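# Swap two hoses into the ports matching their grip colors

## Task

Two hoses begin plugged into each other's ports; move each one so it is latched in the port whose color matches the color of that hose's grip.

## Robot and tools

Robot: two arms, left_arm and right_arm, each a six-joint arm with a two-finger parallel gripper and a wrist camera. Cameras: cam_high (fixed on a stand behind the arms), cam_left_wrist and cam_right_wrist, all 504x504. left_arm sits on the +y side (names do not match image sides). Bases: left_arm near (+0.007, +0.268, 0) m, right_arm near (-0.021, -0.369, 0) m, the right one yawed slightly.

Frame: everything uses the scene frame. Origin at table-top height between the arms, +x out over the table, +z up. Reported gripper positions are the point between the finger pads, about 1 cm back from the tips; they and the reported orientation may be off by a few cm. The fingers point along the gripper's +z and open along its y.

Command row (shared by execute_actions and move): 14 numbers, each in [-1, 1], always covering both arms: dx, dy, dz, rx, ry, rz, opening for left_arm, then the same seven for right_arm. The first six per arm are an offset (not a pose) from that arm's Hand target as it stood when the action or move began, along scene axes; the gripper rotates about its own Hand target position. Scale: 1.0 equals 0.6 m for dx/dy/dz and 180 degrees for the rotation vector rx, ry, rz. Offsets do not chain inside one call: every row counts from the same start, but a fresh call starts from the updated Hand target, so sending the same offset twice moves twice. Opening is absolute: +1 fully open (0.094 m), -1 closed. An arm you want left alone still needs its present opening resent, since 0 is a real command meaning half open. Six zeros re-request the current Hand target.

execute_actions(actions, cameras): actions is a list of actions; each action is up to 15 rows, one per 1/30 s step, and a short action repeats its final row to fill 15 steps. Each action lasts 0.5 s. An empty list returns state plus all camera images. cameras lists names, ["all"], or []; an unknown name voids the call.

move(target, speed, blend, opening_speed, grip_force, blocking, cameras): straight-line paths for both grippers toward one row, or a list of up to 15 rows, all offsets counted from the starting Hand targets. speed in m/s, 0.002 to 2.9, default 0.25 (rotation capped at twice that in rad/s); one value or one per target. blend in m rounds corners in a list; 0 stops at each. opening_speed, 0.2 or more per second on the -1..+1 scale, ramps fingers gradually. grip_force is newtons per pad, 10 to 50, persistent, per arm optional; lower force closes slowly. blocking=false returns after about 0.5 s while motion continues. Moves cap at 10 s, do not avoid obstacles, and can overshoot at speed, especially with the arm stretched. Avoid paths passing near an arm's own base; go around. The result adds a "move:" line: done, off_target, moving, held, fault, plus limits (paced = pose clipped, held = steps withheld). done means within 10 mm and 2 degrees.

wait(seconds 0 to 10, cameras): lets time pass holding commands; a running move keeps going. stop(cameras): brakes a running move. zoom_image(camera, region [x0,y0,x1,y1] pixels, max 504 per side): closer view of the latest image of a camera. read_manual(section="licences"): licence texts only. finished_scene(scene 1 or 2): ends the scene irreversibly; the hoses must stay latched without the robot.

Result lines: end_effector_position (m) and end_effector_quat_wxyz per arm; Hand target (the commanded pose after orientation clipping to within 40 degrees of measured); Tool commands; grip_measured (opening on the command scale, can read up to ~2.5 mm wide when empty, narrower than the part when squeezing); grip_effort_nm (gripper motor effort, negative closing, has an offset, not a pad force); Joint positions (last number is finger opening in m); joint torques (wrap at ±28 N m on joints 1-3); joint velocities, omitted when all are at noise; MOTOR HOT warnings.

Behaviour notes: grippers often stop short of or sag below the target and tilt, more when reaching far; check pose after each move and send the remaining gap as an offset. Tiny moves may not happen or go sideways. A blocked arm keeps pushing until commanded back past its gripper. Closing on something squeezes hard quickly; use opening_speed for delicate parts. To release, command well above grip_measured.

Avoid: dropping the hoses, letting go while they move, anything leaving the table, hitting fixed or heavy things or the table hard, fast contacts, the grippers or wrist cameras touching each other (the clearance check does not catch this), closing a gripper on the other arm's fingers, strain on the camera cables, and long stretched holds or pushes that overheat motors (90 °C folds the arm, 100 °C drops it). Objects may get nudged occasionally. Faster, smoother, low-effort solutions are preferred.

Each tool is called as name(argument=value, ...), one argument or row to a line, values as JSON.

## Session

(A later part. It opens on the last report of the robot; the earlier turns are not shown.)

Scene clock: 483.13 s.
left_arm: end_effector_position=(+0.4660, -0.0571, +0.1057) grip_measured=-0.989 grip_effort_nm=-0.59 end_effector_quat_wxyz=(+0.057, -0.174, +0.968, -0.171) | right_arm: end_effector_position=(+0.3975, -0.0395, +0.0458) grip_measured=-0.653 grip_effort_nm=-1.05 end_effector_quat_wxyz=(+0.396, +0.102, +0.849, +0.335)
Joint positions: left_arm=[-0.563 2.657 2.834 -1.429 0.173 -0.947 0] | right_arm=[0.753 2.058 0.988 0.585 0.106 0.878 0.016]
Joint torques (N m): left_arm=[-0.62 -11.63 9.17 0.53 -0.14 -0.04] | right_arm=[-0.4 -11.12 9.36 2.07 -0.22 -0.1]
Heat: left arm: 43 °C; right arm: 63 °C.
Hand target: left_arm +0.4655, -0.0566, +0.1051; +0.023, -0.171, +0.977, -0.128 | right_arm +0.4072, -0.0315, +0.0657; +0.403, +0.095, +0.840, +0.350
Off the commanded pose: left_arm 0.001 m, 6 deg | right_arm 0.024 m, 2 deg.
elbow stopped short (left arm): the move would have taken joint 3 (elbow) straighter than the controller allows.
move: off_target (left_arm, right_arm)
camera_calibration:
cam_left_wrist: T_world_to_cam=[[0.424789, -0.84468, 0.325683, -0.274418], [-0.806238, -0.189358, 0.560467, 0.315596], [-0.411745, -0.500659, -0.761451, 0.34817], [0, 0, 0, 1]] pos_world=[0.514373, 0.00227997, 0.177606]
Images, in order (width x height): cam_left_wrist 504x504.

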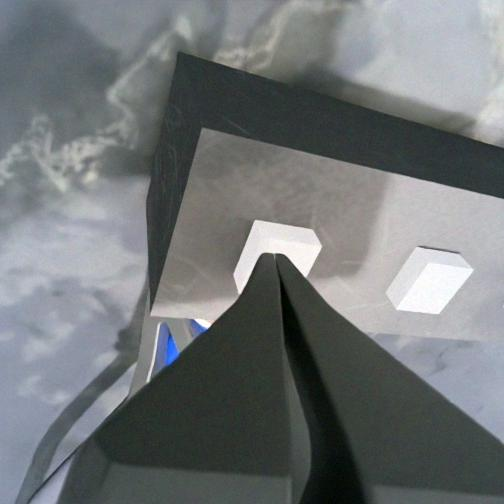

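move(
  target=[
    [-0.0342,0.0362,-0.1138,0,0,0,-1,0,0,0,0,0,0,-0.75],
    [-0.0463,0.048,-0.1838,0,0,0,-1,0,0,0,0,0,0,-0.75],
  ],
  speed=0.12,
  blend=[0.003,0],
  cameras=["cam_left_wrist","cam_right_wrist"],
)

Scene clock: 484.73 s.
left_arm: end_effector_position=(+0.4608, -0.0517, +0.0941) grip_measured=-0.989 grip_effort_nm=-0.59 end_effector_quat_wxyz=(+0.096, -0.156, +0.957, -0.226) | right_arm: end_effector_position=(+0.3975, -0.0395, +0.0458) grip_measured=-0.653 grip_effort_nm=-1.05 end_effector_quat_wxyz=(+0.396, +0.102, +0.849, +0.335)
Joint positions: left_arm=[-0.548 2.293 2.062 -0.887 0.213 -0.921 0] | right_arm=[0.753 2.058 0.988 0.585 0.106 0.878 0.016]
Joint torques (N m): left_arm=[-0.35 -1.73 -0.66 0.44 -0.49 0.14] | right_arm=[-0.36 -11.14 9.31 2.05 -0.2 -0.1]
Heat: left arm: 44 °C; right arm: 63 °C.
Hand target: left_arm +0.4377, -0.0279, -0.0051; +0.023, -0.171, +0.977, -0.128 | right_arm +0.4072, -0.0315, +0.0657; +0.403, +0.095, +0.840, +0.350
Off the commanded pose: left_arm 0.105 m, 14 deg | right_arm 0.024 m, 2 deg.
move: off_target (left_arm, right_arm)
camera_calibration:
cam_left_wrist: T_world_to_cam=[[0.365941, -0.816649, 0.446287, -0.246617], [-0.863637, -0.119336, 0.489786, 0.355699], [-0.346725, -0.564663, -0.748958, 0.305371], [0, 0, 0, 1]] pos_world=[0.503322, 0.0134795, 0.164556]
cam_right_wrist: T_world_to_cam=[[0.163744, -0.779609, -0.604482, -0.0634453], [-0.969124, -0.0126133, -0.246252, 0.405637], [0.184356, 0.62614, -0.757603, 0.0890464], [0, 0, 0, 1]] pos_world=[0.387085, -0.100102, 0.128999]
Images, in order (width x height): cam_left_wrist 504x504, cam_right_wrist 504x504.

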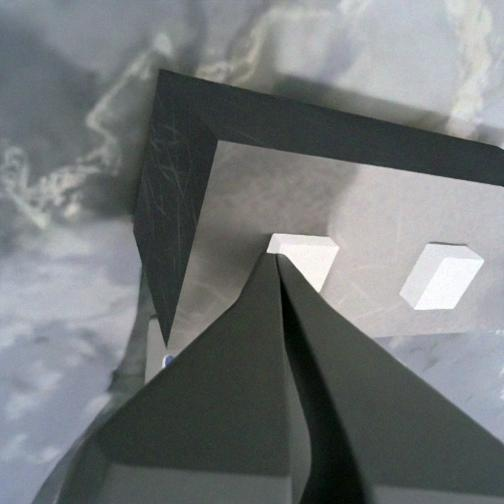

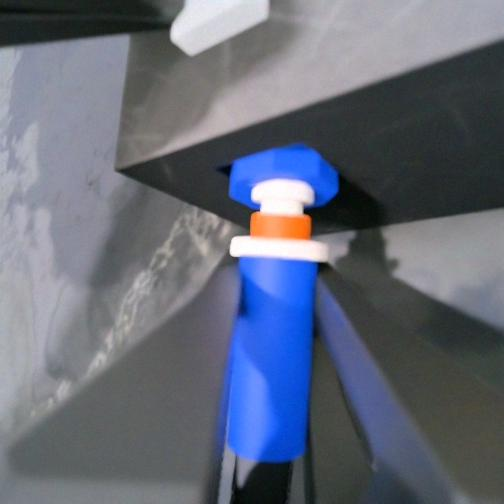

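zoom_image(
  camera="cam_left_wrist",
  region=[230, 210, 504, 340],
)

zoom_image(
  camera="cam_right_wrist",
  region=[120, 0, 340, 180],
)

Scaled by 1.839 from the camera's 504x504 image, which has a finer 720x720 frame.

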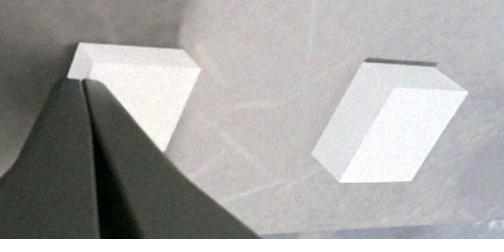

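Scaled by 2.291 from the camera's 504x504 image, which has a finer 720x720 frame.

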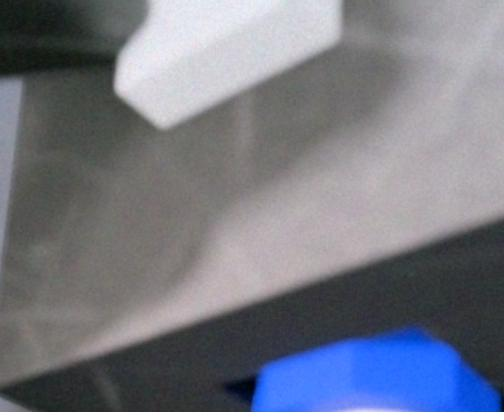

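move(
  target=[
    [0.0463,-0.048,0.19,0,0,0,-1,0,0,0,0,0,0,-0.75],
    [0.0463,-0.050,0.18,0,0,0,-1,0,0,0,0,0,0,-0.75],
    [0.0121,-0.023,0.07,0,0,0,-1,0,0,0,0,0,0,-0.75],
    [0,-0.0133,0,0,0,0,-1,0,0,0,0,0,0,-0.75],
  ],
  speed=0.12,
  blend=[0,0,0.003,0],
  cameras=["cam_left_wrist","cam_right_wrist"],
)

Scene clock: 488.77 s.
left_arm: end_effector_position=(+0.4629, -0.0530, +0.0953) grip_measured=-0.989 grip_effort_nm=-0.58 end_effector_quat_wxyz=(+0.102, -0.163, +0.957, -0.218) | right_arm: end_effector_position=(+0.3975, -0.0395, +0.0458) grip_measured=-0.653 grip_effort_nm=-1.05 end_effector_quat_wxyz=(+0.396, +0.102, +0.849, +0.335)
Joint positions: left_arm=[-0.556 2.307 2.093 -0.906 0.187 -0.936 0] | right_arm=[0.753 2.058 0.988 0.585 0.106 0.878 0.016]
Joint torques (N m): left_arm=[-0.83 -1.52 -0.73 0.52 -0.29 0.14] | right_arm=[-0.36 -11.12 9.35 2.05 -0.19 -0.07]
Heat: left arm: 44 °C; right arm: 64 °C.
Hand target: left_arm +0.4378, -0.0357, -0.0051; +0.023, -0.171, +0.977, -0.128 | right_arm +0.4072, -0.0315, +0.0657; +0.403, +0.095, +0.840, +0.350
Off the commanded pose: left_arm 0.105 m, 14 deg | right_arm 0.024 m, 2 deg.
elbow stopped short (left arm): the move would have taken joint 3 (elbow) straighter than the controller allows.
move: off_target (left_arm, right_arm)
camera_calibration:
cam_left_wrist: T_world_to_cam=[[0.377359, -0.817732, 0.434642, -0.25324], [-0.864073, -0.142073, 0.4829, 0.356513], [-0.333132, -0.55779, -0.760193, 0.301429], [0, 0, 0, 1]] pos_world=[0.504032, 0.0117023, 0.167053]
cam_right_wrist: T_world_to_cam=[[0.163744, -0.779609, -0.604482, -0.0634453], [-0.969124, -0.0126133, -0.246252, 0.405637], [0.184356, 0.62614, -0.757603, 0.0890464], [0, 0, 0, 1]] pos_world=[0.387085, -0.100102, 0.128999]
Images, in order (width x height): cam_left_wrist 504x504, cam_right_wrist 504x504.

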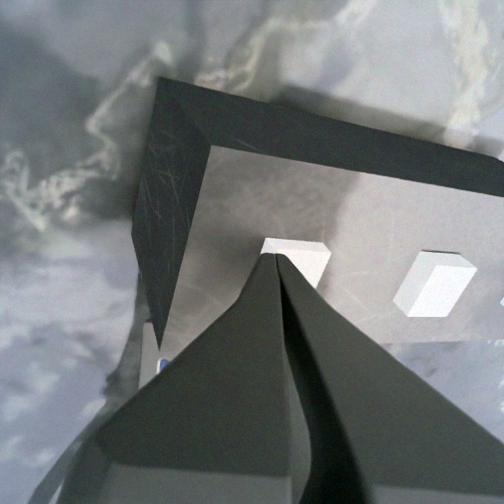

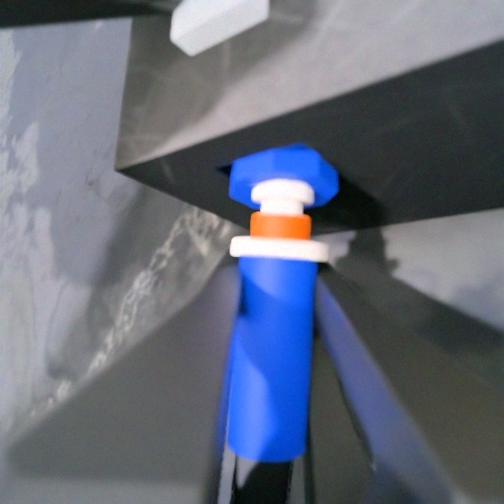

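zoom_image(
  camera="cam_right_wrist",
  region=[130, 0, 290, 70],
)

zoom_image(
  camera="cam_left_wrist",
  region=[230, 210, 504, 340],
)

Scaled by 3.150 from the camera's 504x504 image, which has a finer 720x720 frame.

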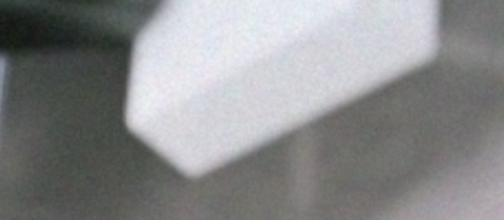

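Scaled by 1.839 from the camera's 504x504 image, which has a finer 720x720 frame.

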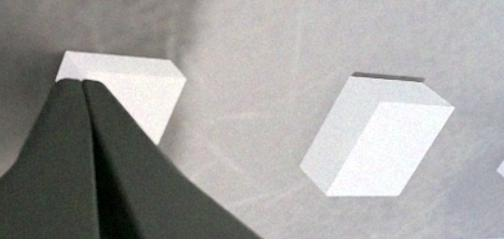

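move(
  target=[0,0,0,0,0,0,-1,0.12,0.004,0,0,-0.012,-0.012,-0.75],
  speed=0.15,
  cameras=["cam_left_wrist","cam_right_wrist"],
)

Scene clock: 490.37 s.
left_arm: end_effector_position=(+0.4629, -0.0530, +0.0953) grip_measured=-0.989 grip_effort_nm=-0.58 end_effector_quat_wxyz=(+0.102, -0.163, +0.957, -0.218) | right_arm: end_effector_position=(+0.4059, -0.0296, +0.0334) grip_measured=-0.687 grip_effort_nm=-1.04 end_effector_quat_wxyz=(+0.335, +0.072, +0.881, +0.328)
Joint positions: left_arm=[-0.556 2.307 2.093 -0.906 0.187 -0.936 0] | right_arm=[0.716 2.099 1.125 0.378 -0.024 0.841 0.015]
Joint torques (N m): left_arm=[-0.83 -1.52 -0.72 0.51 -0.27 0.15] | right_arm=[-4.53 -5.48 15.05 3.75 0.84 -0.09]
Heat: left arm: 43 °C; right arm: 63 °C.
Hand target: left_arm +0.4378, -0.0357, -0.0051; +0.023, -0.171, +0.977, -0.128 | right_arm +0.4791, -0.0290, +0.0657; +0.426, +0.104, +0.830, +0.344
Off the commanded pose: left_arm 0.105 m, 14 deg | right_arm 0.080 m, 13 deg.
move: off_target (left_arm, right_arm)
camera_calibration:
cam_left_wrist: T_world_to_cam=[[0.377359, -0.817732, 0.434642, -0.25324], [-0.864073, -0.142073, 0.4829, 0.356513], [-0.333132, -0.55779, -0.760193, 0.301429], [0, 0, 0, 1]] pos_world=[0.504032, 0.0117023, 0.167053]
cam_right_wrist: T_world_to_cam=[[0.171257, -0.790372, -0.588204, -0.0685669], [-0.984348, -0.112053, -0.136029, 0.410363], [0.0416032, 0.602293, -0.797191, 0.130443], [0, 0, 0, 1]] pos_world=[0.410256, -0.0867755, 0.119478]
Images, in order (width x height): cam_left_wrist 504x504, cam_right_wrist 504x504.

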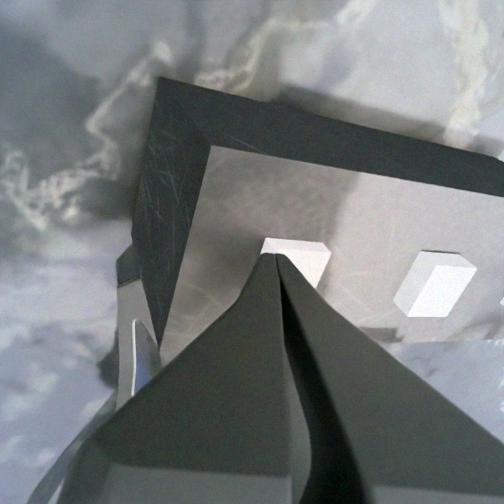

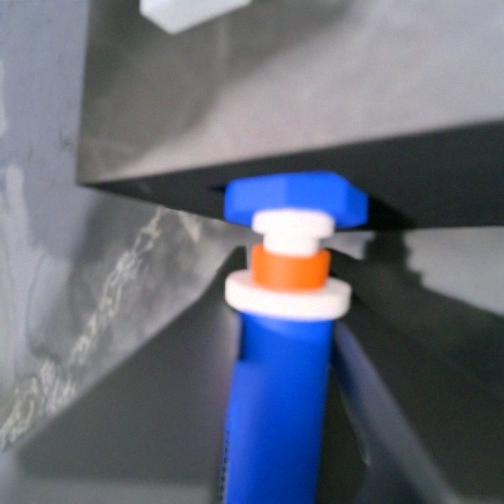

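move(
  target=[
    [0,0,0,0,0,0,-1,-0.14,-0.014,0.03,0,0.012,0.012,-0.75],
    [0,0,0,0,0,0,-1,-0.12,-0.01,0.02,0,0.012,0.012,-0.75],
  ],
  speed=0.15,
  cameras=["cam_right_wrist"],
)

Scene clock: 492.60 s.
left_arm: end_effector_position=(+0.4629, -0.0530, +0.0953) grip_measured=-0.989 grip_effort_nm=-0.58 end_effector_quat_wxyz=(+0.102, -0.163, +0.957, -0.218) | right_arm: end_effector_position=(+0.3964, -0.0404, +0.0602) grip_measured=-0.688 grip_effort_nm=-1.05 end_effector_quat_wxyz=(+0.385, +0.092, +0.855, +0.334)
Joint positions: left_arm=[-0.556 2.307 2.093 -0.906 0.187 -0.936 0] | right_arm=[0.743 2.006 1.007 0.496 0.075 0.863 0.015]
Joint torques (N m): left_arm=[-0.83 -1.55 -0.75 0.51 -0.28 0.14] | right_arm=[-0.13 -9.96 8.27 2.59 0.05 0.02]
Heat: left arm: 43 °C; right arm: 63 °C.
Hand target: left_arm +0.4378, -0.0357, -0.0051; +0.023, -0.171, +0.977, -0.128 | right_arm +0.4072, -0.0351, +0.0778; +0.403, +0.095, +0.840, +0.350
Off the commanded pose: left_arm 0.105 m, 14 deg | right_arm 0.021 m, 3 deg.
move: off_target (left_arm, right_arm)
camera_calibration:
cam_right_wrist: T_world_to_cam=[[0.173088, -0.782602, -0.597975, -0.0594359], [-0.972278, -0.0388585, -0.230576, 0.407345], [0.157213, 0.621308, -0.767633, 0.111914], [0, 0, 0, 1]] pos_world=[0.388746, -0.100219, 0.144291]
Images, in order (width x height): cam_right_wrist 504x504.

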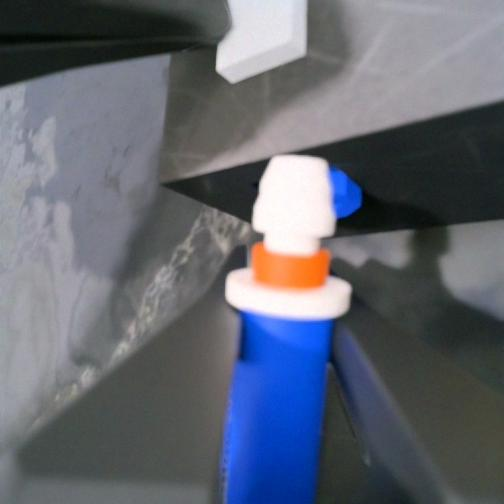

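zoom_image(
  camera="cam_right_wrist",
  region=[180, 130, 400, 504],
)

Scaled by 1.348 from the camera's 504x504 image, which has a finer 720x720 frame.

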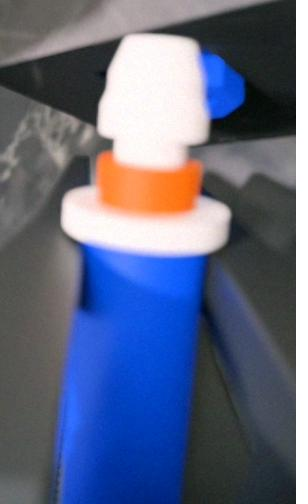

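move(
  target=[-0.015,0.006,-0.1,0,0,0,-1,0,0,0,0,0,0,-0.75],
  speed=0.12,
  cameras=["cam_left_wrist"],
)

zoom_image(
  camera="cam_left_wrist",
  region=[230, 210, 504, 340],
)

Scene clock: 497.73 s.
left_arm: end_effector_position=(+0.4842, -0.0646, +0.0901) grip_measured=-0.989 grip_effort_nm=-0.58 end_effector_quat_wxyz=(+0.166, -0.148, +0.931, -0.289) | right_arm: end_effector_position=(+0.3964, -0.0404, +0.0603) grip_measured=-0.688 grip_effort_nm=-1.04 end_effector_quat_wxyz=(+0.385, +0.092, +0.855, +0.334)
Joint positions: left_arm=[-0.545 2.236 1.849 -0.533 0.216 -0.932 0] | right_arm=[0.743 2.006 1.007 0.496 0.075 0.863 0.015]
Joint torques (N m): left_arm=[-2.06 1.61 -2.62 -0.71 -0.58 0.16] | right_arm=[-0.14 -9.95 8.24 2.62 0.04 0.02]
Heat: left arm: 43 °C; right arm: 64 °C.
Hand target: left_arm +0.4288, -0.0321, -0.0651; +0.023, -0.171, +0.977, -0.128 | right_arm +0.4072, -0.0350, +0.0778; +0.403, +0.095, +0.840, +0.350
Off the commanded pose: left_arm 0.168 m, 25 deg | right_arm 0.021 m, 3 deg.
move: off_target (left_arm, right_arm)
camera_calibration:
cam_left_wrist: T_world_to_cam=[[0.289886, -0.757177, 0.585362, -0.235829], [-0.931603, -0.0831096, 0.353849, 0.423875], [-0.219277, -0.647901, -0.729481, 0.234347], [0, 0, 0, 1]] pos_world=[0.514633, 0.00849701, 0.159009]
Images, in order (width x height): cam_left_wrist 504x504.

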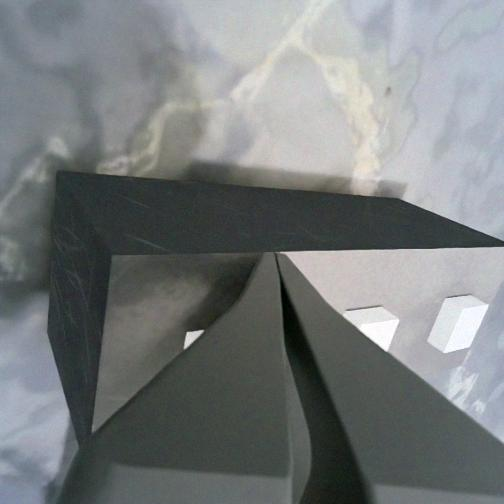

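Scaled by 1.839 from the camera's 504x504 image, which has a finer 720x720 frame.

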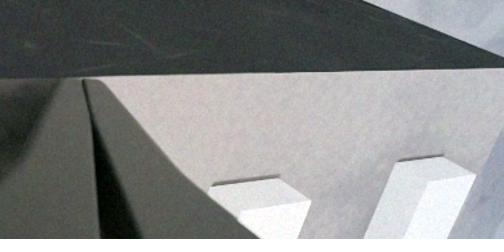

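move(
  target=[
    [0.0612,-0.04,0.3585,0,0,0,-1,0,0,0,0,0,0,-0.75],
    [0.002,0.1285,0.4418,0,0,0,-1,0,0,0,0,0,0,-0.75],
    [-0.1372,0.1613,0.3188,-0.1517,-0.5576,-0.2608,-1,0,0,0,0,0,0,-0.75],
  ],
  speed=[0.15,0.25,0.3],
  blend=[0.01,0.03,0],
  cameras=["cam_left_wrist","cam_right_wrist"],
)

zoom_image(
  camera="cam_left_wrist",
  region=[200, 110, 400, 270],
)

Scene clock: 504.67 s.
left_arm: end_effector_position=(+0.3424, +0.0645, +0.1177) grip_measured=-0.989 grip_effort_nm=-0.58 end_effector_quat_wxyz=(+0.594, +0.350, +0.614, -0.385) | right_arm: end_effector_position=(+0.3964, -0.0404, +0.0603) grip_measured=-0.688 grip_effort_nm=-1.05 end_effector_quat_wxyz=(+0.385, +0.092, +0.855, +0.334)
Joint positions: left_arm=[-0.19 1.939 0.412 1.528 0.903 -0.058 0] | right_arm=[0.743 2.006 1.007 0.496 0.075 0.863 0.015]
Joint torques (N m): left_arm=[0.51 -5.11 5.31 2.08 0.16 0.13] | right_arm=[-0.14 -9.92 8.17 2.6 0.06 0.04]
Heat: left arm: 43 °C; right arm: 64 °C.
Hand target: left_arm +0.3465, +0.0646, +0.1262; +0.655, +0.334, +0.547, -0.400 | right_arm +0.4072, -0.0350, +0.0778; +0.403, +0.095, +0.840, +0.350
Off the commanded pose: left_arm 0.009 m, 11 deg | right_arm 0.021 m, 3 deg.
joint sent to its limit (left arm) — joint 4 (wrist pitch), upper limit. The joint targets are off in orientation, not in position.
move: off_target (left_arm, right_arm)
camera_calibration:
cam_left_wrist: T_world_to_cam=[[-0.86089, -0.480138, 0.168329, 0.31221], [-0.412216, 0.464276, -0.783917, 0.213545], [0.298238, -0.744255, -0.597611, 0.120557], [0, 0, 0, 1]] pos_world=[0.320851, 0.140485, 0.186894]
cam_right_wrist: T_world_to_cam=[[0.173228, -0.782495, -0.598076, -0.059405], [-0.972207, -0.0387498, -0.230893, 0.407397], [0.157497, 0.621451, -0.767459, 0.111869], [0, 0, 0, 1]] pos_world=[0.388746, -0.100218, 0.144391]
Images, in order (width x height): cam_left_wrist 504x504, cam_right_wrist 504x504.

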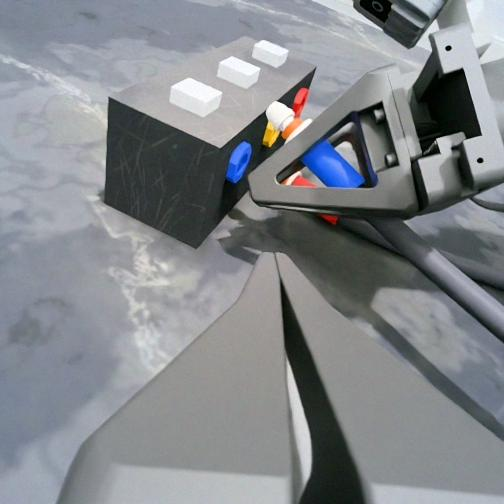

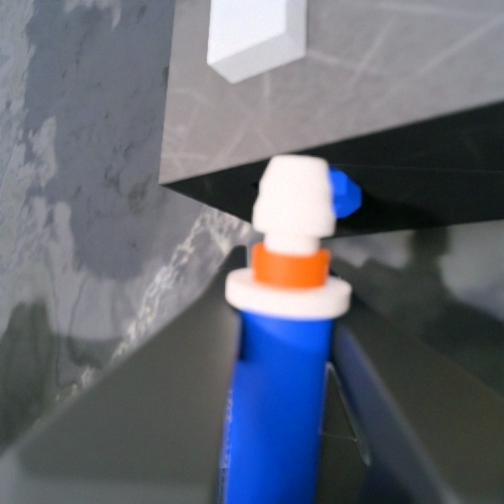

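Scaled by 2.520 from the camera's 504x504 image, which has a finer 720x720 frame.

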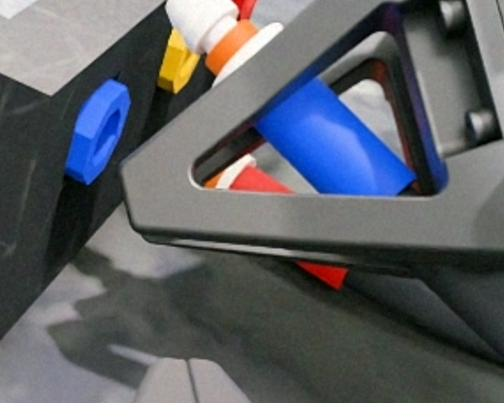

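move(
  target=[
    [0,0,0,0,0,0,-1,-0.045,0.01,-0.02,0,0.03,0.03,-0.75],
    [0,0,0,0,0,0,-1,-0.025,0.029,-0.0575,0,0.0589,0.0589,-0.75],
  ],
  speed=0.12,
  blend=[0.003,0],
  cameras=["cam_left_wrist","cam_right_wrist"],
)

zoom_image(
  camera="cam_left_wrist",
  region=[200, 110, 400, 270],
)

Scene clock: 507.30 s.
left_arm: end_effector_position=(+0.3423, +0.0644, +0.1178) grip_measured=-0.989 grip_effort_nm=-0.58 end_effector_quat_wxyz=(+0.594, +0.350, +0.614, -0.385) | right_arm: end_effector_position=(+0.3816, -0.0243, +0.0345) grip_measured=-0.688 grip_effort_nm=-1.05 end_effector_quat_wxyz=(+0.279, +0.055, +0.886, +0.366)
Joint positions: left_arm=[-0.19 1.939 0.412 1.529 0.903 -0.057 0] | right_arm=[0.705 2.055 1.08 0.35 -0.166 0.864 0.015]
Joint torques (N m): left_arm=[0.51 -5.08 5.35 2.08 0.17 0.14] | right_arm=[-0.06 -8.94 9.16 2.25 -0.14 -0.09]
Heat: left arm: 43 °C; right arm: 64 °C.
Hand target: left_arm +0.3465, +0.0646, +0.1263; +0.655, +0.334, +0.547, -0.400 | right_arm +0.3921, -0.0177, +0.0433; +0.290, +0.049, +0.879, +0.375
Off the commanded pose: left_arm 0.009 m, 11 deg | right_arm 0.015 m, 2 deg.
joint sent to its limit (left arm) — joint 4 (wrist pitch), upper limit. The joint targets are off in orientation, not in position.
move: off_target (left_arm, right_arm)
camera_calibration:
cam_left_wrist: T_world_to_cam=[[-0.861402, -0.479447, 0.16768, 0.31216], [-0.411293, 0.464709, -0.784145, 0.213275], [0.298034, -0.74443, -0.597495, 0.120669], [0, 0, 0, 1]] pos_world=[0.320651, 0.140383, 0.186995]
cam_right_wrist: T_world_to_cam=[[0.189286, -0.73586, -0.650139, -0.0629497], [-0.978382, -0.197509, -0.0613019, 0.38026], [-0.0832987, 0.647688, -0.757338, 0.176602], [0, 0, 0, 1]] pos_world=[0.398666, -0.0856007, 0.116132]
Images, in order (width x height): cam_left_wrist 504x504, cam_right_wrist 504x504.

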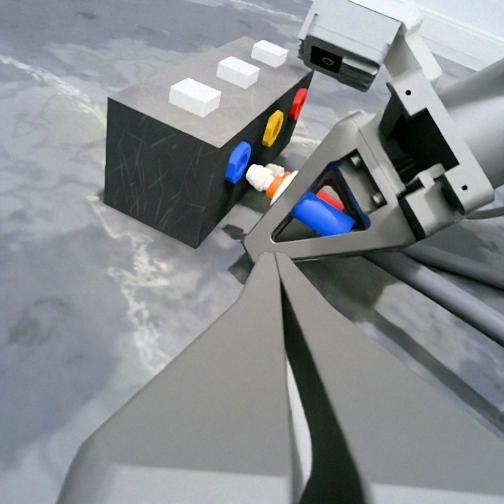

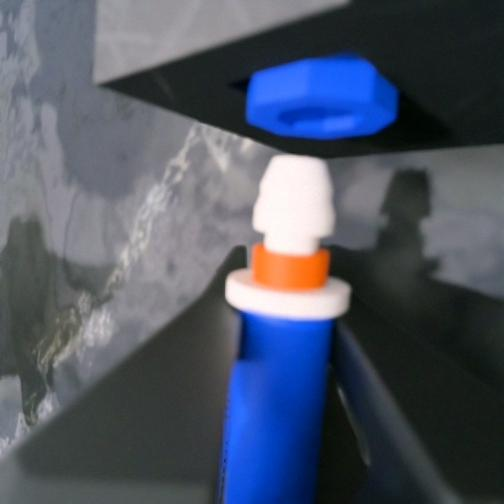

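Scaled by 2.520 from the camera's 504x504 image, which has a finer 720x720 frame.

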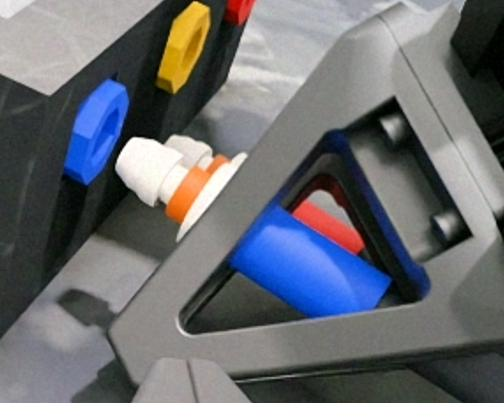

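move(
  target=[0,0,0,0,0,0,-1,0.0217,-0.0062,0.004,-0.001,0.021,-0.001,-0.75],
  speed=0.1,
  cameras=["cam_left_wrist","cam_right_wrist"],
)

zoom_image(
  camera="cam_left_wrist",
  region=[200, 110, 400, 270],
)

Scene clock: 508.80 s.
left_arm: end_effector_position=(+0.3423, +0.0644, +0.1178) grip_measured=-0.989 grip_effort_nm=-0.58 end_effector_quat_wxyz=(+0.594, +0.350, +0.614, -0.385) | right_arm: end_effector_position=(+0.3875, -0.0248, +0.0352) grip_measured=-0.688 grip_effort_nm=-1.04 end_effector_quat_wxyz=(+0.242, +0.058, +0.898, +0.363)
Joint positions: left_arm=[-0.19 1.939 0.412 1.529 0.903 -0.057 0] | right_arm=[0.678 2.069 1.165 0.215 -0.227 0.864 0.015]
Joint torques (N m): left_arm=[0.53 -5.08 5.34 2.08 0.17 0.14] | right_arm=[-0.75 -8.98 9.73 2.28 0.01 0.02]
Heat: left arm: 43 °C; right arm: 64 °C.
Hand target: left_arm +0.3465, +0.0646, +0.1263; +0.655, +0.334, +0.547, -0.400 | right_arm +0.4052, -0.0213, +0.0457; +0.262, +0.062, +0.889, +0.372
Off the commanded pose: left_arm 0.009 m, 11 deg | right_arm 0.021 m, 3 deg.
joint sent to its limit (left arm) — joint 4 (wrist pitch), upper limit. The joint targets are off in orientation, not in position.
move: off_target (left_arm, right_arm)
camera_calibration:
cam_left_wrist: T_world_to_cam=[[-0.861402, -0.479447, 0.16768, 0.31216], [-0.411293, 0.464709, -0.784145, 0.213275], [0.298034, -0.74443, -0.597495, 0.120669], [0, 0, 0, 1]] pos_world=[0.320651, 0.140383, 0.186995]
cam_right_wrist: T_world_to_cam=[[0.156616, -0.737817, -0.65658, -0.0511045], [-0.975759, -0.218474, 0.0127537, 0.381922], [-0.152856, 0.638667, -0.754148, 0.204577], [0, 0, 0, 1]] pos_world=[0.411939, -0.0849225, 0.115857]
Images, in order (width x height): cam_left_wrist 504x504, cam_right_wrist 504x504.

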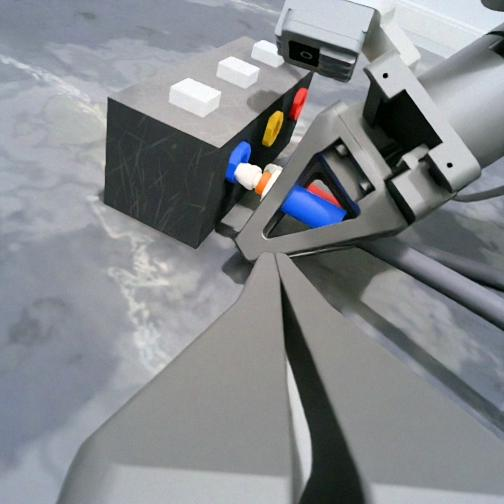

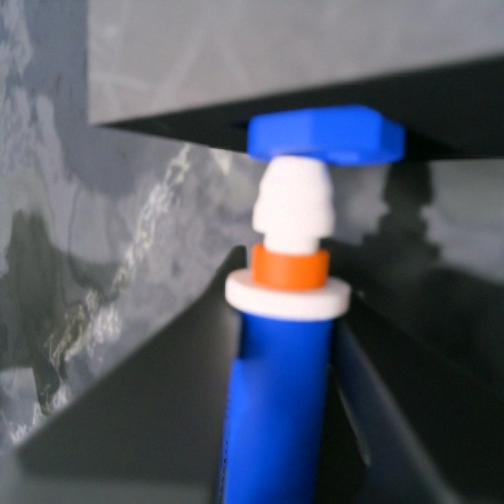

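Scaled by 2.520 from the camera's 504x504 image, which has a finer 720x720 frame.

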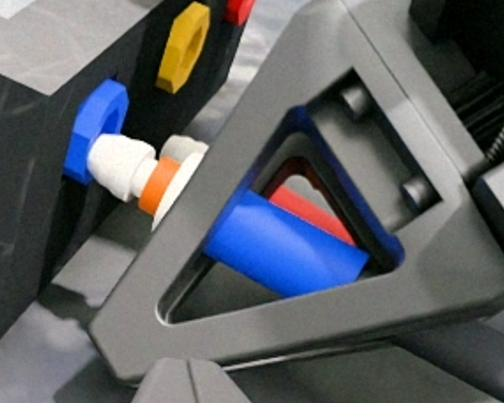

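move(
  target=[
    [0,0,0,0,0,0,-1,-0.02,-0.016,0.003,0,0,0,-0.75],
    [0,0,0,0,0,0,-1,0.018,-0.016,0.007,0,0,-0.005,-0.75],
  ],
  speed=0.1,
  blend=[0.002,0],
  cameras=["cam_left_wrist","cam_right_wrist"],
)

zoom_image(
  camera="cam_left_wrist",
  region=[200, 110, 400, 270],
)

Scene clock: 510.07 s.
left_arm: end_effector_position=(+0.3423, +0.0644, +0.1178) grip_measured=-0.989 grip_effort_nm=-0.58 end_effector_quat_wxyz=(+0.594, +0.350, +0.614, -0.385) | right_arm: end_effector_position=(+0.3885, -0.0328, +0.0315) grip_measured=-0.688 grip_effort_nm=-1.05 end_effector_quat_wxyz=(+0.226, +0.065, +0.903, +0.359)
Joint positions: left_arm=[-0.19 1.939 0.412 1.529 0.903 -0.057 0] | right_arm=[0.657 2.069 1.174 0.174 -0.253 0.864 0.015]
Joint torques (N m): left_arm=[0.54 -5.08 5.34 2.07 0.17 0.14] | right_arm=[-1.44 -9.54 10.36 2.45 0.15 -0.05]
Heat: left arm: 43 °C; right arm: 64 °C.
Hand target: left_arm +0.3465, +0.0646, +0.1263; +0.655, +0.334, +0.547, -0.400 | right_arm +0.4160, -0.0310, +0.0499; +0.265, +0.069, +0.888, +0.370
Off the commanded pose: left_arm 0.009 m, 11 deg | right_arm 0.033 m, 5 deg.
joint sent to its limit (left arm) — joint 4 (wrist pitch), upper limit. The joint targets are off in orientation, not in position.
move: off_target (left_arm, right_arm)
camera_calibration:
cam_left_wrist: T_world_to_cam=[[-0.861402, -0.479447, 0.16768, 0.31216], [-0.411293, 0.464709, -0.784145, 0.213275], [0.298034, -0.74443, -0.597495, 0.120669], [0, 0, 0, 1]] pos_world=[0.320651, 0.140383, 0.186995]
cam_right_wrist: T_world_to_cam=[[0.131327, -0.741677, -0.657775, -0.0498208], [-0.975036, -0.216478, 0.0494217, 0.379789], [-0.179049, 0.634864, -0.751591, 0.216889], [0, 0, 0, 1]] pos_world=[0.415684, -0.09243, 0.111471]
Images, in order (width x height): cam_left_wrist 504x504, cam_right_wrist 504x504.

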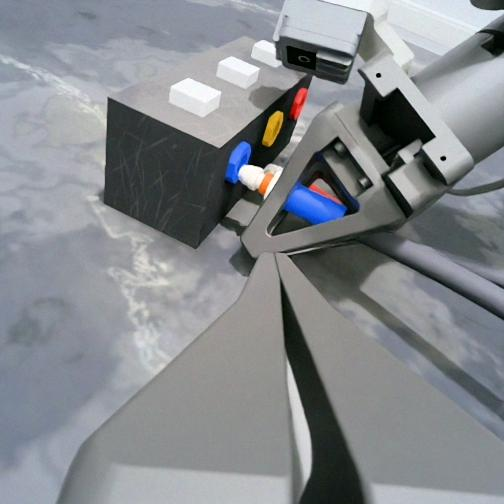

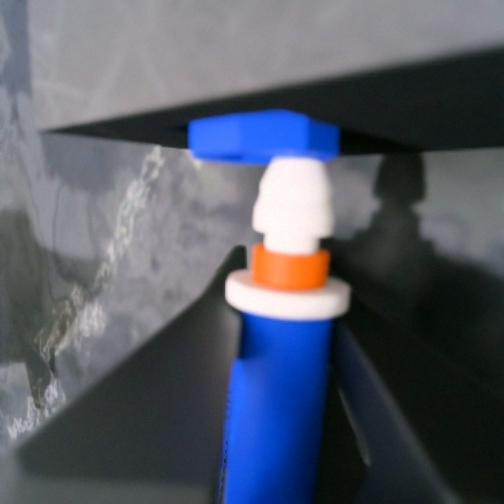

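Scaled by 2.520 from the camera's 504x504 image, which has a finer 720x720 frame.

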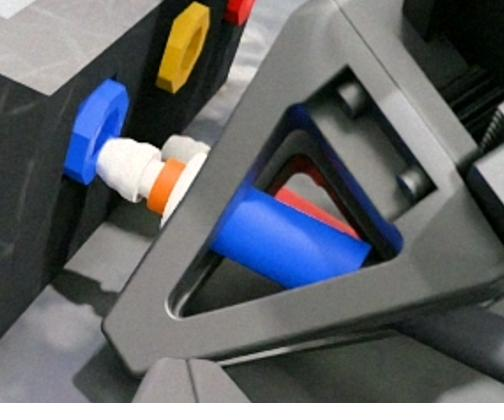

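move(
  target=[
    [0,0,0,0,0,0,-1,-0.05,0.012,0.035,0,0,0,-0.75],
    [0,0,0,0,0,0,-1,-0.01,0.008,0.013,0,0,0,-0.75],
  ],
  speed=0.1,
  blend=[0.002,0],
  cameras=["cam_left_wrist","cam_right_wrist"],
)

zoom_image(
  camera="cam_left_wrist",
  region=[200, 110, 400, 270],
)

Scene clock: 511.40 s.
left_arm: end_effector_position=(+0.3423, +0.0644, +0.1178) grip_measured=-0.989 grip_effort_nm=-0.58 end_effector_quat_wxyz=(+0.594, +0.350, +0.614, -0.385) | right_arm: end_effector_position=(+0.3884, -0.0306, +0.0411) grip_measured=-0.688 grip_effort_nm=-1.05 end_effector_quat_wxyz=(+0.236, +0.070, +0.901, +0.357)
Joint positions: left_arm=[-0.19 1.939 0.412 1.529 0.903 -0.057 0] | right_arm=[0.669 2.047 1.177 0.162 -0.225 0.876 0.015]
Joint torques (N m): left_arm=[0.53 -5.09 5.33 2.07 0.16 0.14] | right_arm=[-0.96 -9.4 10.28 2.4 0.03 -0.08]
Heat: left arm: 43 °C; right arm: 63 °C.
Hand target: left_arm +0.3465, +0.0646, +0.1263; +0.655, +0.334, +0.547, -0.400 | right_arm +0.4100, -0.0262, +0.0576; +0.265, +0.069, +0.888, +0.370
Off the commanded pose: left_arm 0.009 m, 11 deg | right_arm 0.028 m, 4 deg.
joint sent to its limit (left arm) — joint 4 (wrist pitch), upper limit. The joint targets are off in orientation, not in position.
move: off_target (left_arm, right_arm)
camera_calibration:
cam_left_wrist: T_world_to_cam=[[-0.861402, -0.479447, 0.16768, 0.31216], [-0.411293, 0.464709, -0.784145, 0.213275], [0.298034, -0.74443, -0.597495, 0.120669], [0, 0, 0, 1]] pos_world=[0.320651, 0.140383, 0.186995]
cam_right_wrist: T_world_to_cam=[[0.128823, -0.74462, -0.65494, -0.041134], [-0.978999, -0.200724, 0.0356449, 0.382308], [-0.158004, 0.636594, -0.75484, 0.214789], [0, 0, 0, 1]] pos_world=[0.413515, -0.0906239, 0.121563]
Images, in order (width x height): cam_left_wrist 504x504, cam_right_wrist 504x504.

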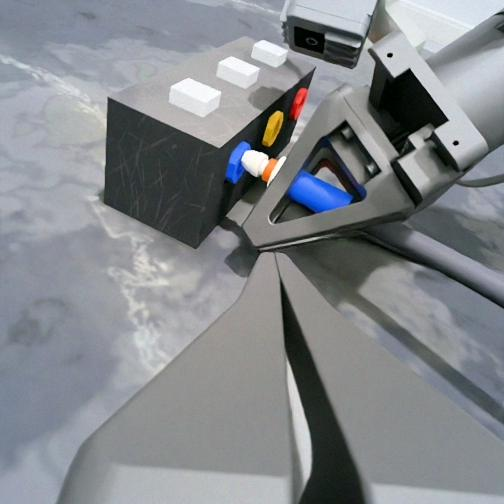

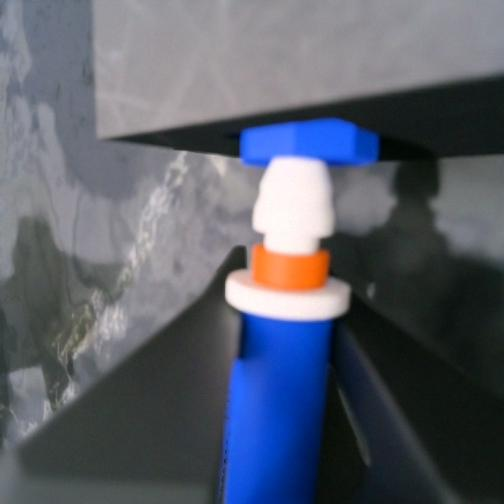

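Scaled by 2.520 from the camera's 504x504 image, which has a finer 720x720 frame.

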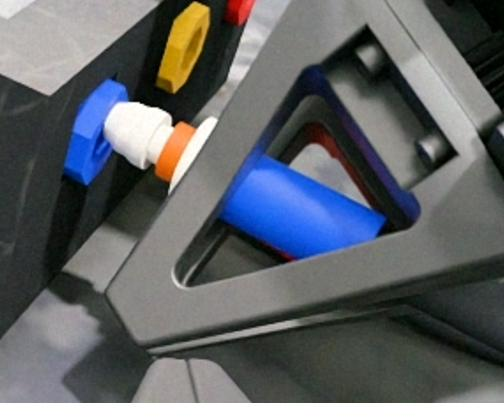

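move(
  target=[
    [0,0,0,0,0,0,-1,-0.035,0.003,-0.006,0,0,0,-0.75],
    [0,0,0,0,0,0,-1,0.012,0.0,-0.008,0,0,0,-0.75],
  ],
  speed=0.1,
  blend=[0.002,0],
  cameras=["cam_left_wrist","cam_right_wrist"],
)

zoom_image(
  camera="cam_left_wrist",
  region=[200, 110, 400, 270],
)

Scene clock: 512.63 s.
left_arm: end_effector_position=(+0.3423, +0.0644, +0.1178) grip_measured=-0.989 grip_effort_nm=-0.58 end_effector_quat_wxyz=(+0.594, +0.350, +0.614, -0.385) | right_arm: end_effector_position=(+0.3959, -0.0294, +0.0380) grip_measured=-0.688 grip_effort_nm=-1.05 end_effector_quat_wxyz=(+0.234, +0.069, +0.900, +0.361)
Joint positions: left_arm=[-0.19 1.939 0.412 1.529 0.903 -0.057 0] | right_arm=[0.658 2.076 1.204 0.166 -0.24 0.871 0.015]
Joint torques (N m): left_arm=[0.53 -5.08 5.33 2.08 0.16 0.15] | right_arm=[-0.8 -9.55 10.02 2.4 0.11 -0.07]
Heat: left arm: 43 °C; right arm: 63 °C.
Hand target: left_arm +0.3465, +0.0646, +0.1263; +0.655, +0.334, +0.547, -0.400 | right_arm +0.4172, -0.0260, +0.0530; +0.265, +0.069, +0.888, +0.370
Off the commanded pose: left_arm 0.009 m, 11 deg | right_arm 0.026 m, 4 deg.
joint sent to its limit (left arm) — joint 4 (wrist pitch), upper limit. The joint targets are off in orientation, not in position.
move: off_target (left_arm, right_arm)
camera_calibration:
cam_left_wrist: T_world_to_cam=[[-0.861402, -0.479447, 0.16768, 0.31216], [-0.411293, 0.464709, -0.784145, 0.213275], [0.298034, -0.74443, -0.597495, 0.120669], [0, 0, 0, 1]] pos_world=[0.320651, 0.140383, 0.186995]
cam_right_wrist: T_world_to_cam=[[0.131054, -0.739511, -0.660264, -0.0437384], [-0.978225, -0.204578, 0.0349676, 0.389517], [-0.160935, 0.641305, -0.750219, 0.214027], [0, 0, 0, 1]] pos_world=[0.421212, -0.0899149, 0.118068]
Images, in order (width x height): cam_left_wrist 504x504, cam_right_wrist 504x504.

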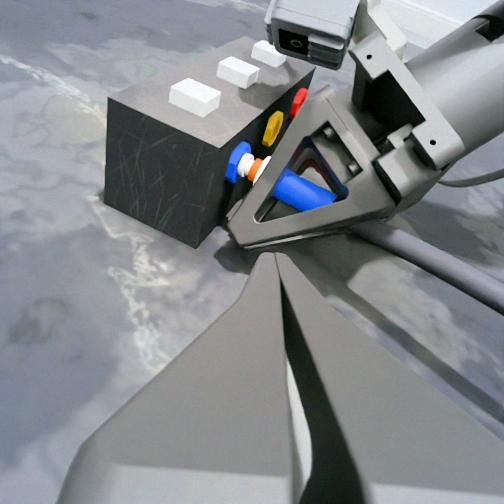

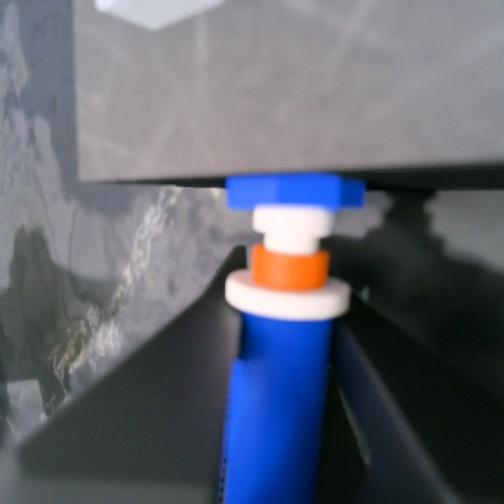

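Scaled by 2.520 from the camera's 504x504 image, which has a finer 720x720 frame.

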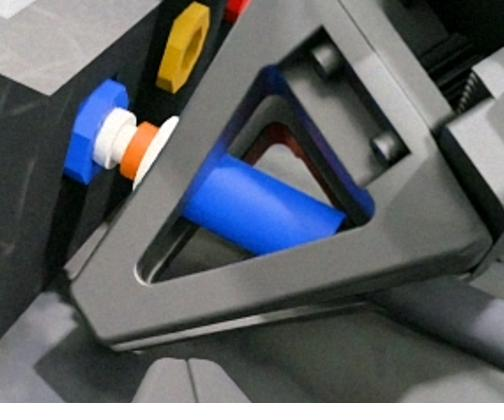

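move(
  target=[0,0,0,0,0,0,-1,0.08,-0.02,0.04,0.01,-0.024,-0.021,-0.75],
  speed=0.15,
  cameras=["cam_left_wrist","cam_right_wrist"],
)

zoom_image(
  camera="cam_left_wrist",
  region=[200, 110, 400, 270],
)

Scene clock: 513.77 s.
left_arm: end_effector_position=(+0.3423, +0.0644, +0.1178) grip_measured=-0.989 grip_effort_nm=-0.58 end_effector_quat_wxyz=(+0.594, +0.350, +0.614, -0.385) | right_arm: end_effector_position=(+0.3981, -0.0301, +0.0397) grip_measured=-0.688 grip_effort_nm=-1.05 end_effector_quat_wxyz=(+0.211, +0.064, +0.904, +0.366)
Joint positions: left_arm=[-0.19 1.939 0.412 1.529 0.903 -0.057 0] | right_arm=[0.637 2.087 1.251 0.098 -0.297 0.858 0.015]
Joint torques (N m): left_arm=[0.53 -5.09 5.33 2.07 0.17 0.14] | right_arm=[-4.34 -10.11 12.55 3.22 0.81 -0.01]
Heat: left arm: 43 °C; right arm: 63 °C.
Hand target: left_arm +0.3465, +0.0646, +0.1263; +0.655, +0.334, +0.547, -0.400 | right_arm +0.4652, -0.0382, +0.0769; +0.309, +0.088, +0.869, +0.377
Off the commanded pose: left_arm 0.009 m, 11 deg | right_arm 0.077 m, 12 deg.
joint sent to its limit (left arm) — joint 4 (wrist pitch), upper limit. The joint targets are off in orientation, not in position.
move: off_target (left_arm, right_arm)
camera_calibration:
cam_left_wrist: T_world_to_cam=[[-0.861402, -0.479447, 0.16768, 0.31216], [-0.411293, 0.464709, -0.784145, 0.213275], [0.298034, -0.74443, -0.597495, 0.120669], [0, 0, 0, 1]] pos_world=[0.320651, 0.140383, 0.186995]
cam_right_wrist: T_world_to_cam=[[0.126153, -0.731496, -0.670074, -0.0409198], [-0.969648, -0.233541, 0.0723952, 0.38578], [-0.209447, 0.640603, -0.738756, 0.234909], [0, 0, 0, 1]] pos_world=[0.428434, -0.0903207, 0.118192]
Images, in order (width x height): cam_left_wrist 504x504, cam_right_wrist 504x504.

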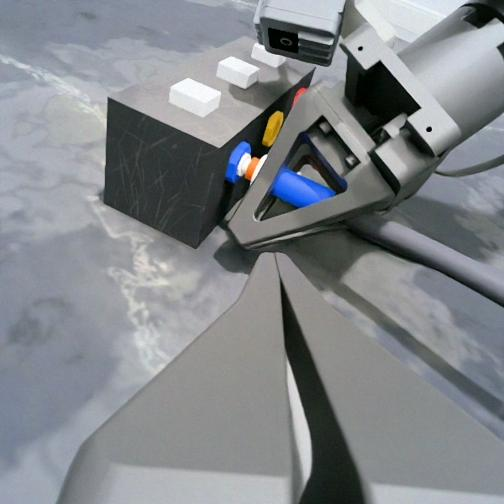

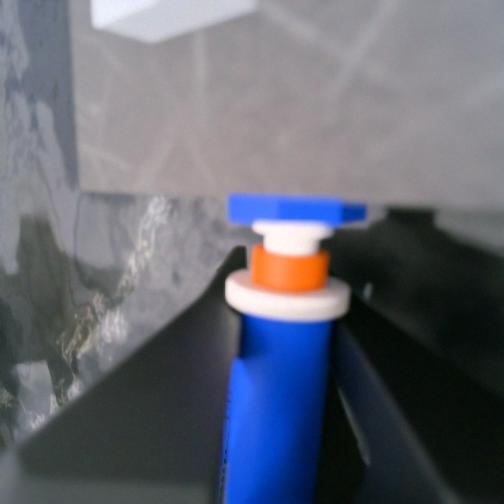

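Scaled by 2.520 from the camera's 504x504 image, which has a finer 720x720 frame.

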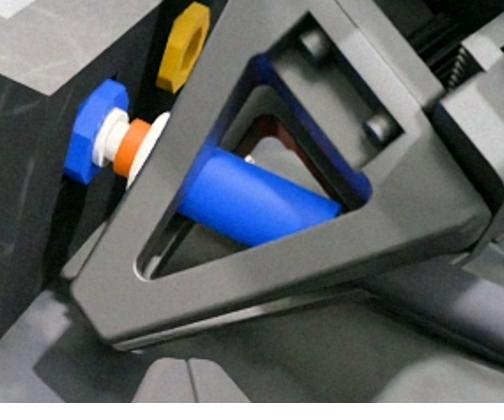

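move(
  target=[0,0,0,0,0,0,-1,0.1,-0.025,0.05,0.01,-0.03,-0.025,-0.75],
  speed=0.2,
  cameras=["cam_left_wrist","cam_right_wrist"],
)

zoom_image(
  camera="cam_left_wrist",
  region=[200, 110, 400, 270],
)

Scene clock: 514.93 s.
left_arm: end_effector_position=(+0.3423, +0.0644, +0.1178) grip_measured=-0.989 grip_effort_nm=-0.58 end_effector_quat_wxyz=(+0.594, +0.350, +0.614, -0.385) | right_arm: end_effector_position=(+0.3993, -0.0321, +0.0429) grip_measured=-0.688 grip_effort_nm=-1.05 end_effector_quat_wxyz=(+0.179, +0.061, +0.909, +0.371)
Joint positions: left_arm=[-0.19 1.939 0.412 1.529 0.903 -0.057 0] | right_arm=[0.612 2.098 1.309 0.004 -0.364 0.847 0.015]
Joint torques (N m): left_arm=[0.54 -5.07 5.34 2.08 0.17 0.14] | right_arm=[-8.46 -11.92 15.12 4.11 1.69 0.05]
Heat: left arm: 43 °C; right arm: 64 °C.
Hand target: left_arm +0.3465, +0.0646, +0.1263; +0.655, +0.334, +0.547, -0.400 | right_arm +0.5252, -0.0532, +0.1068; +0.363, +0.109, +0.843, +0.382
Off the commanded pose: left_arm 0.009 m, 11 deg | right_arm 0.143 m, 23 deg.
joint sent to its limit (left arm) — joint 4 (wrist pitch), upper limit. The joint targets are off in orientation, not in position.
move: off_target (left_arm, right_arm)
camera_calibration:
cam_left_wrist: T_world_to_cam=[[-0.861402, -0.479447, 0.16768, 0.31216], [-0.411293, 0.464709, -0.784145, 0.213275], [0.298034, -0.74443, -0.597495, 0.120669], [0, 0, 0, 1]] pos_world=[0.320651, 0.140383, 0.186995]
cam_right_wrist: T_world_to_cam=[[0.110289, -0.721263, -0.683825, -0.0331235], [-0.956176, -0.264752, 0.125033, 0.377593], [-0.271226, 0.640068, -0.718853, 0.262634], [0, 0, 0, 1]] pos_world=[0.435931, -0.0920258, 0.118933]
Images, in order (width x height): cam_left_wrist 504x504, cam_right_wrist 504x504.

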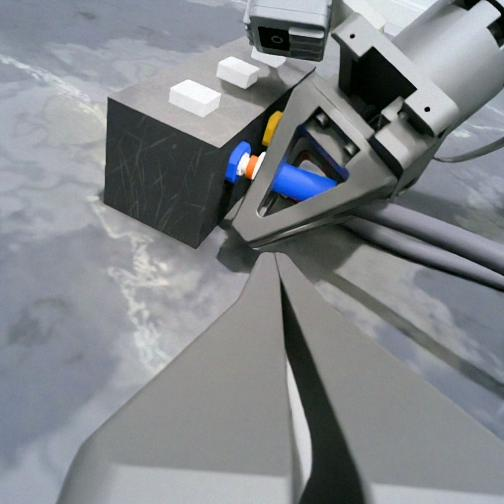

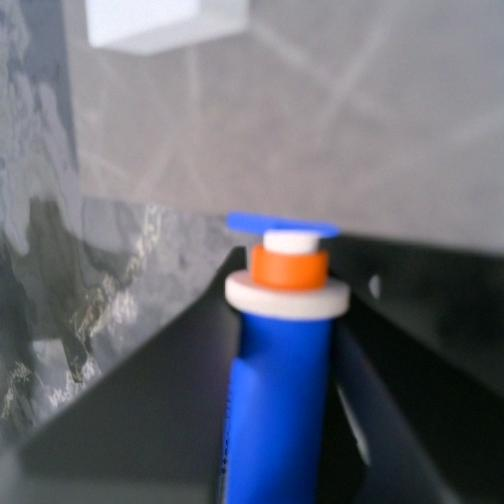

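Scaled by 2.520 from the camera's 504x504 image, which has a finer 720x720 frame.

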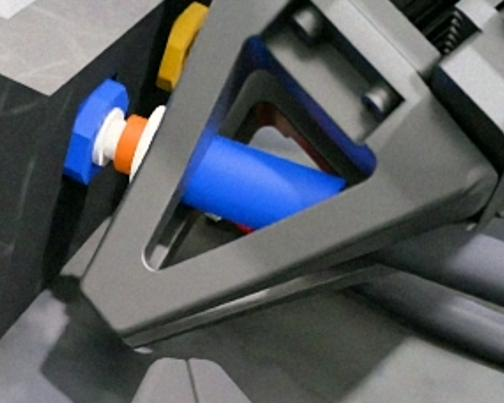

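move(
  target=[
    [0,0,0,0,0,0,-1,-0.195,0.04,-0.08,-0.02,0.05,0.043,-0.75],
    [0,0,0,0,0,0,-1,-0.18,0.042,-0.088,-0.02,0.05,0.043,-0.75],
  ],
  speed=0.2,
  blend=[0.002,0],
  cameras=["cam_left_wrist","cam_right_wrist"],
)

zoom_image(
  camera="cam_left_wrist",
  region=[200, 110, 400, 270],
)

Scene clock: 516.23 s.
left_arm: end_effector_position=(+0.3423, +0.0644, +0.1178) grip_measured=-0.989 grip_effort_nm=-0.58 end_effector_quat_wxyz=(+0.594, +0.350, +0.614, -0.385) | right_arm: end_effector_position=(+0.3978, -0.0284, +0.0366) grip_measured=-0.688 grip_effort_nm=-1.05 end_effector_quat_wxyz=(+0.231, +0.061, +0.902, +0.360)
Joint positions: left_arm=[-0.19 1.939 0.412 1.529 0.903 -0.057 0] | right_arm=[0.653 2.088 1.222 0.152 -0.255 0.853 0.015]
Joint torques (N m): left_arm=[0.55 -5.07 5.33 2.08 0.17 0.14] | right_arm=[-0.29 -11.22 7.43 2.77 0.38 0.14]
Heat: left arm: 43 °C; right arm: 65 °C.
Hand target: left_arm +0.3465, +0.0646, +0.1263; +0.655, +0.334, +0.547, -0.400 | right_arm +0.4172, -0.0279, +0.0541; +0.272, +0.070, +0.886, +0.369
Off the commanded pose: left_arm 0.009 m, 11 deg | right_arm 0.026 m, 5 deg.
joint sent to its limit (left arm) — joint 4 (wrist pitch), upper limit. The joint targets are off in orientation, not in position.
move: off_target (left_arm, right_arm)
camera_calibration:
cam_left_wrist: T_world_to_cam=[[-0.861402, -0.479447, 0.16768, 0.31216], [-0.411293, 0.464709, -0.784145, 0.213275], [0.298034, -0.74443, -0.597495, 0.120669], [0, 0, 0, 1]] pos_world=[0.320651, 0.140383, 0.186995]
cam_right_wrist: T_world_to_cam=[[0.143473, -0.740749, -0.656282, -0.0493232], [-0.97453, -0.221239, 0.0366673, 0.389729], [-0.172357, 0.634306, -0.753624, 0.217118], [0, 0, 0, 1]] pos_world=[0.424301, -0.0880319, 0.116965]
Images, in order (width x height): cam_left_wrist 504x504, cam_right_wrist 504x504.

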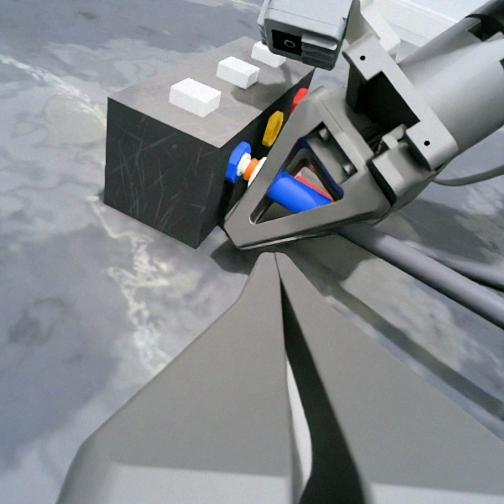

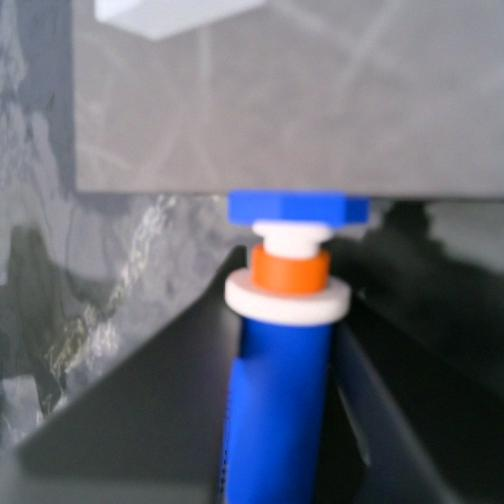

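Scaled by 2.520 from the camera's 504x504 image, which has a finer 720x720 frame.

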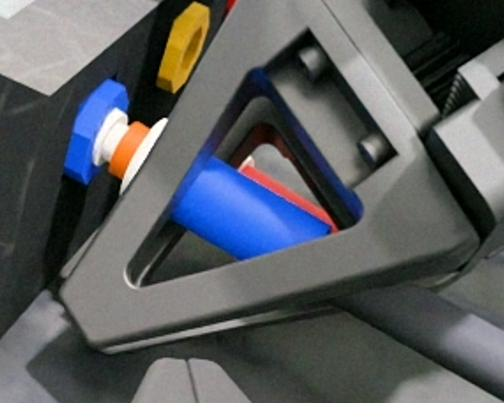

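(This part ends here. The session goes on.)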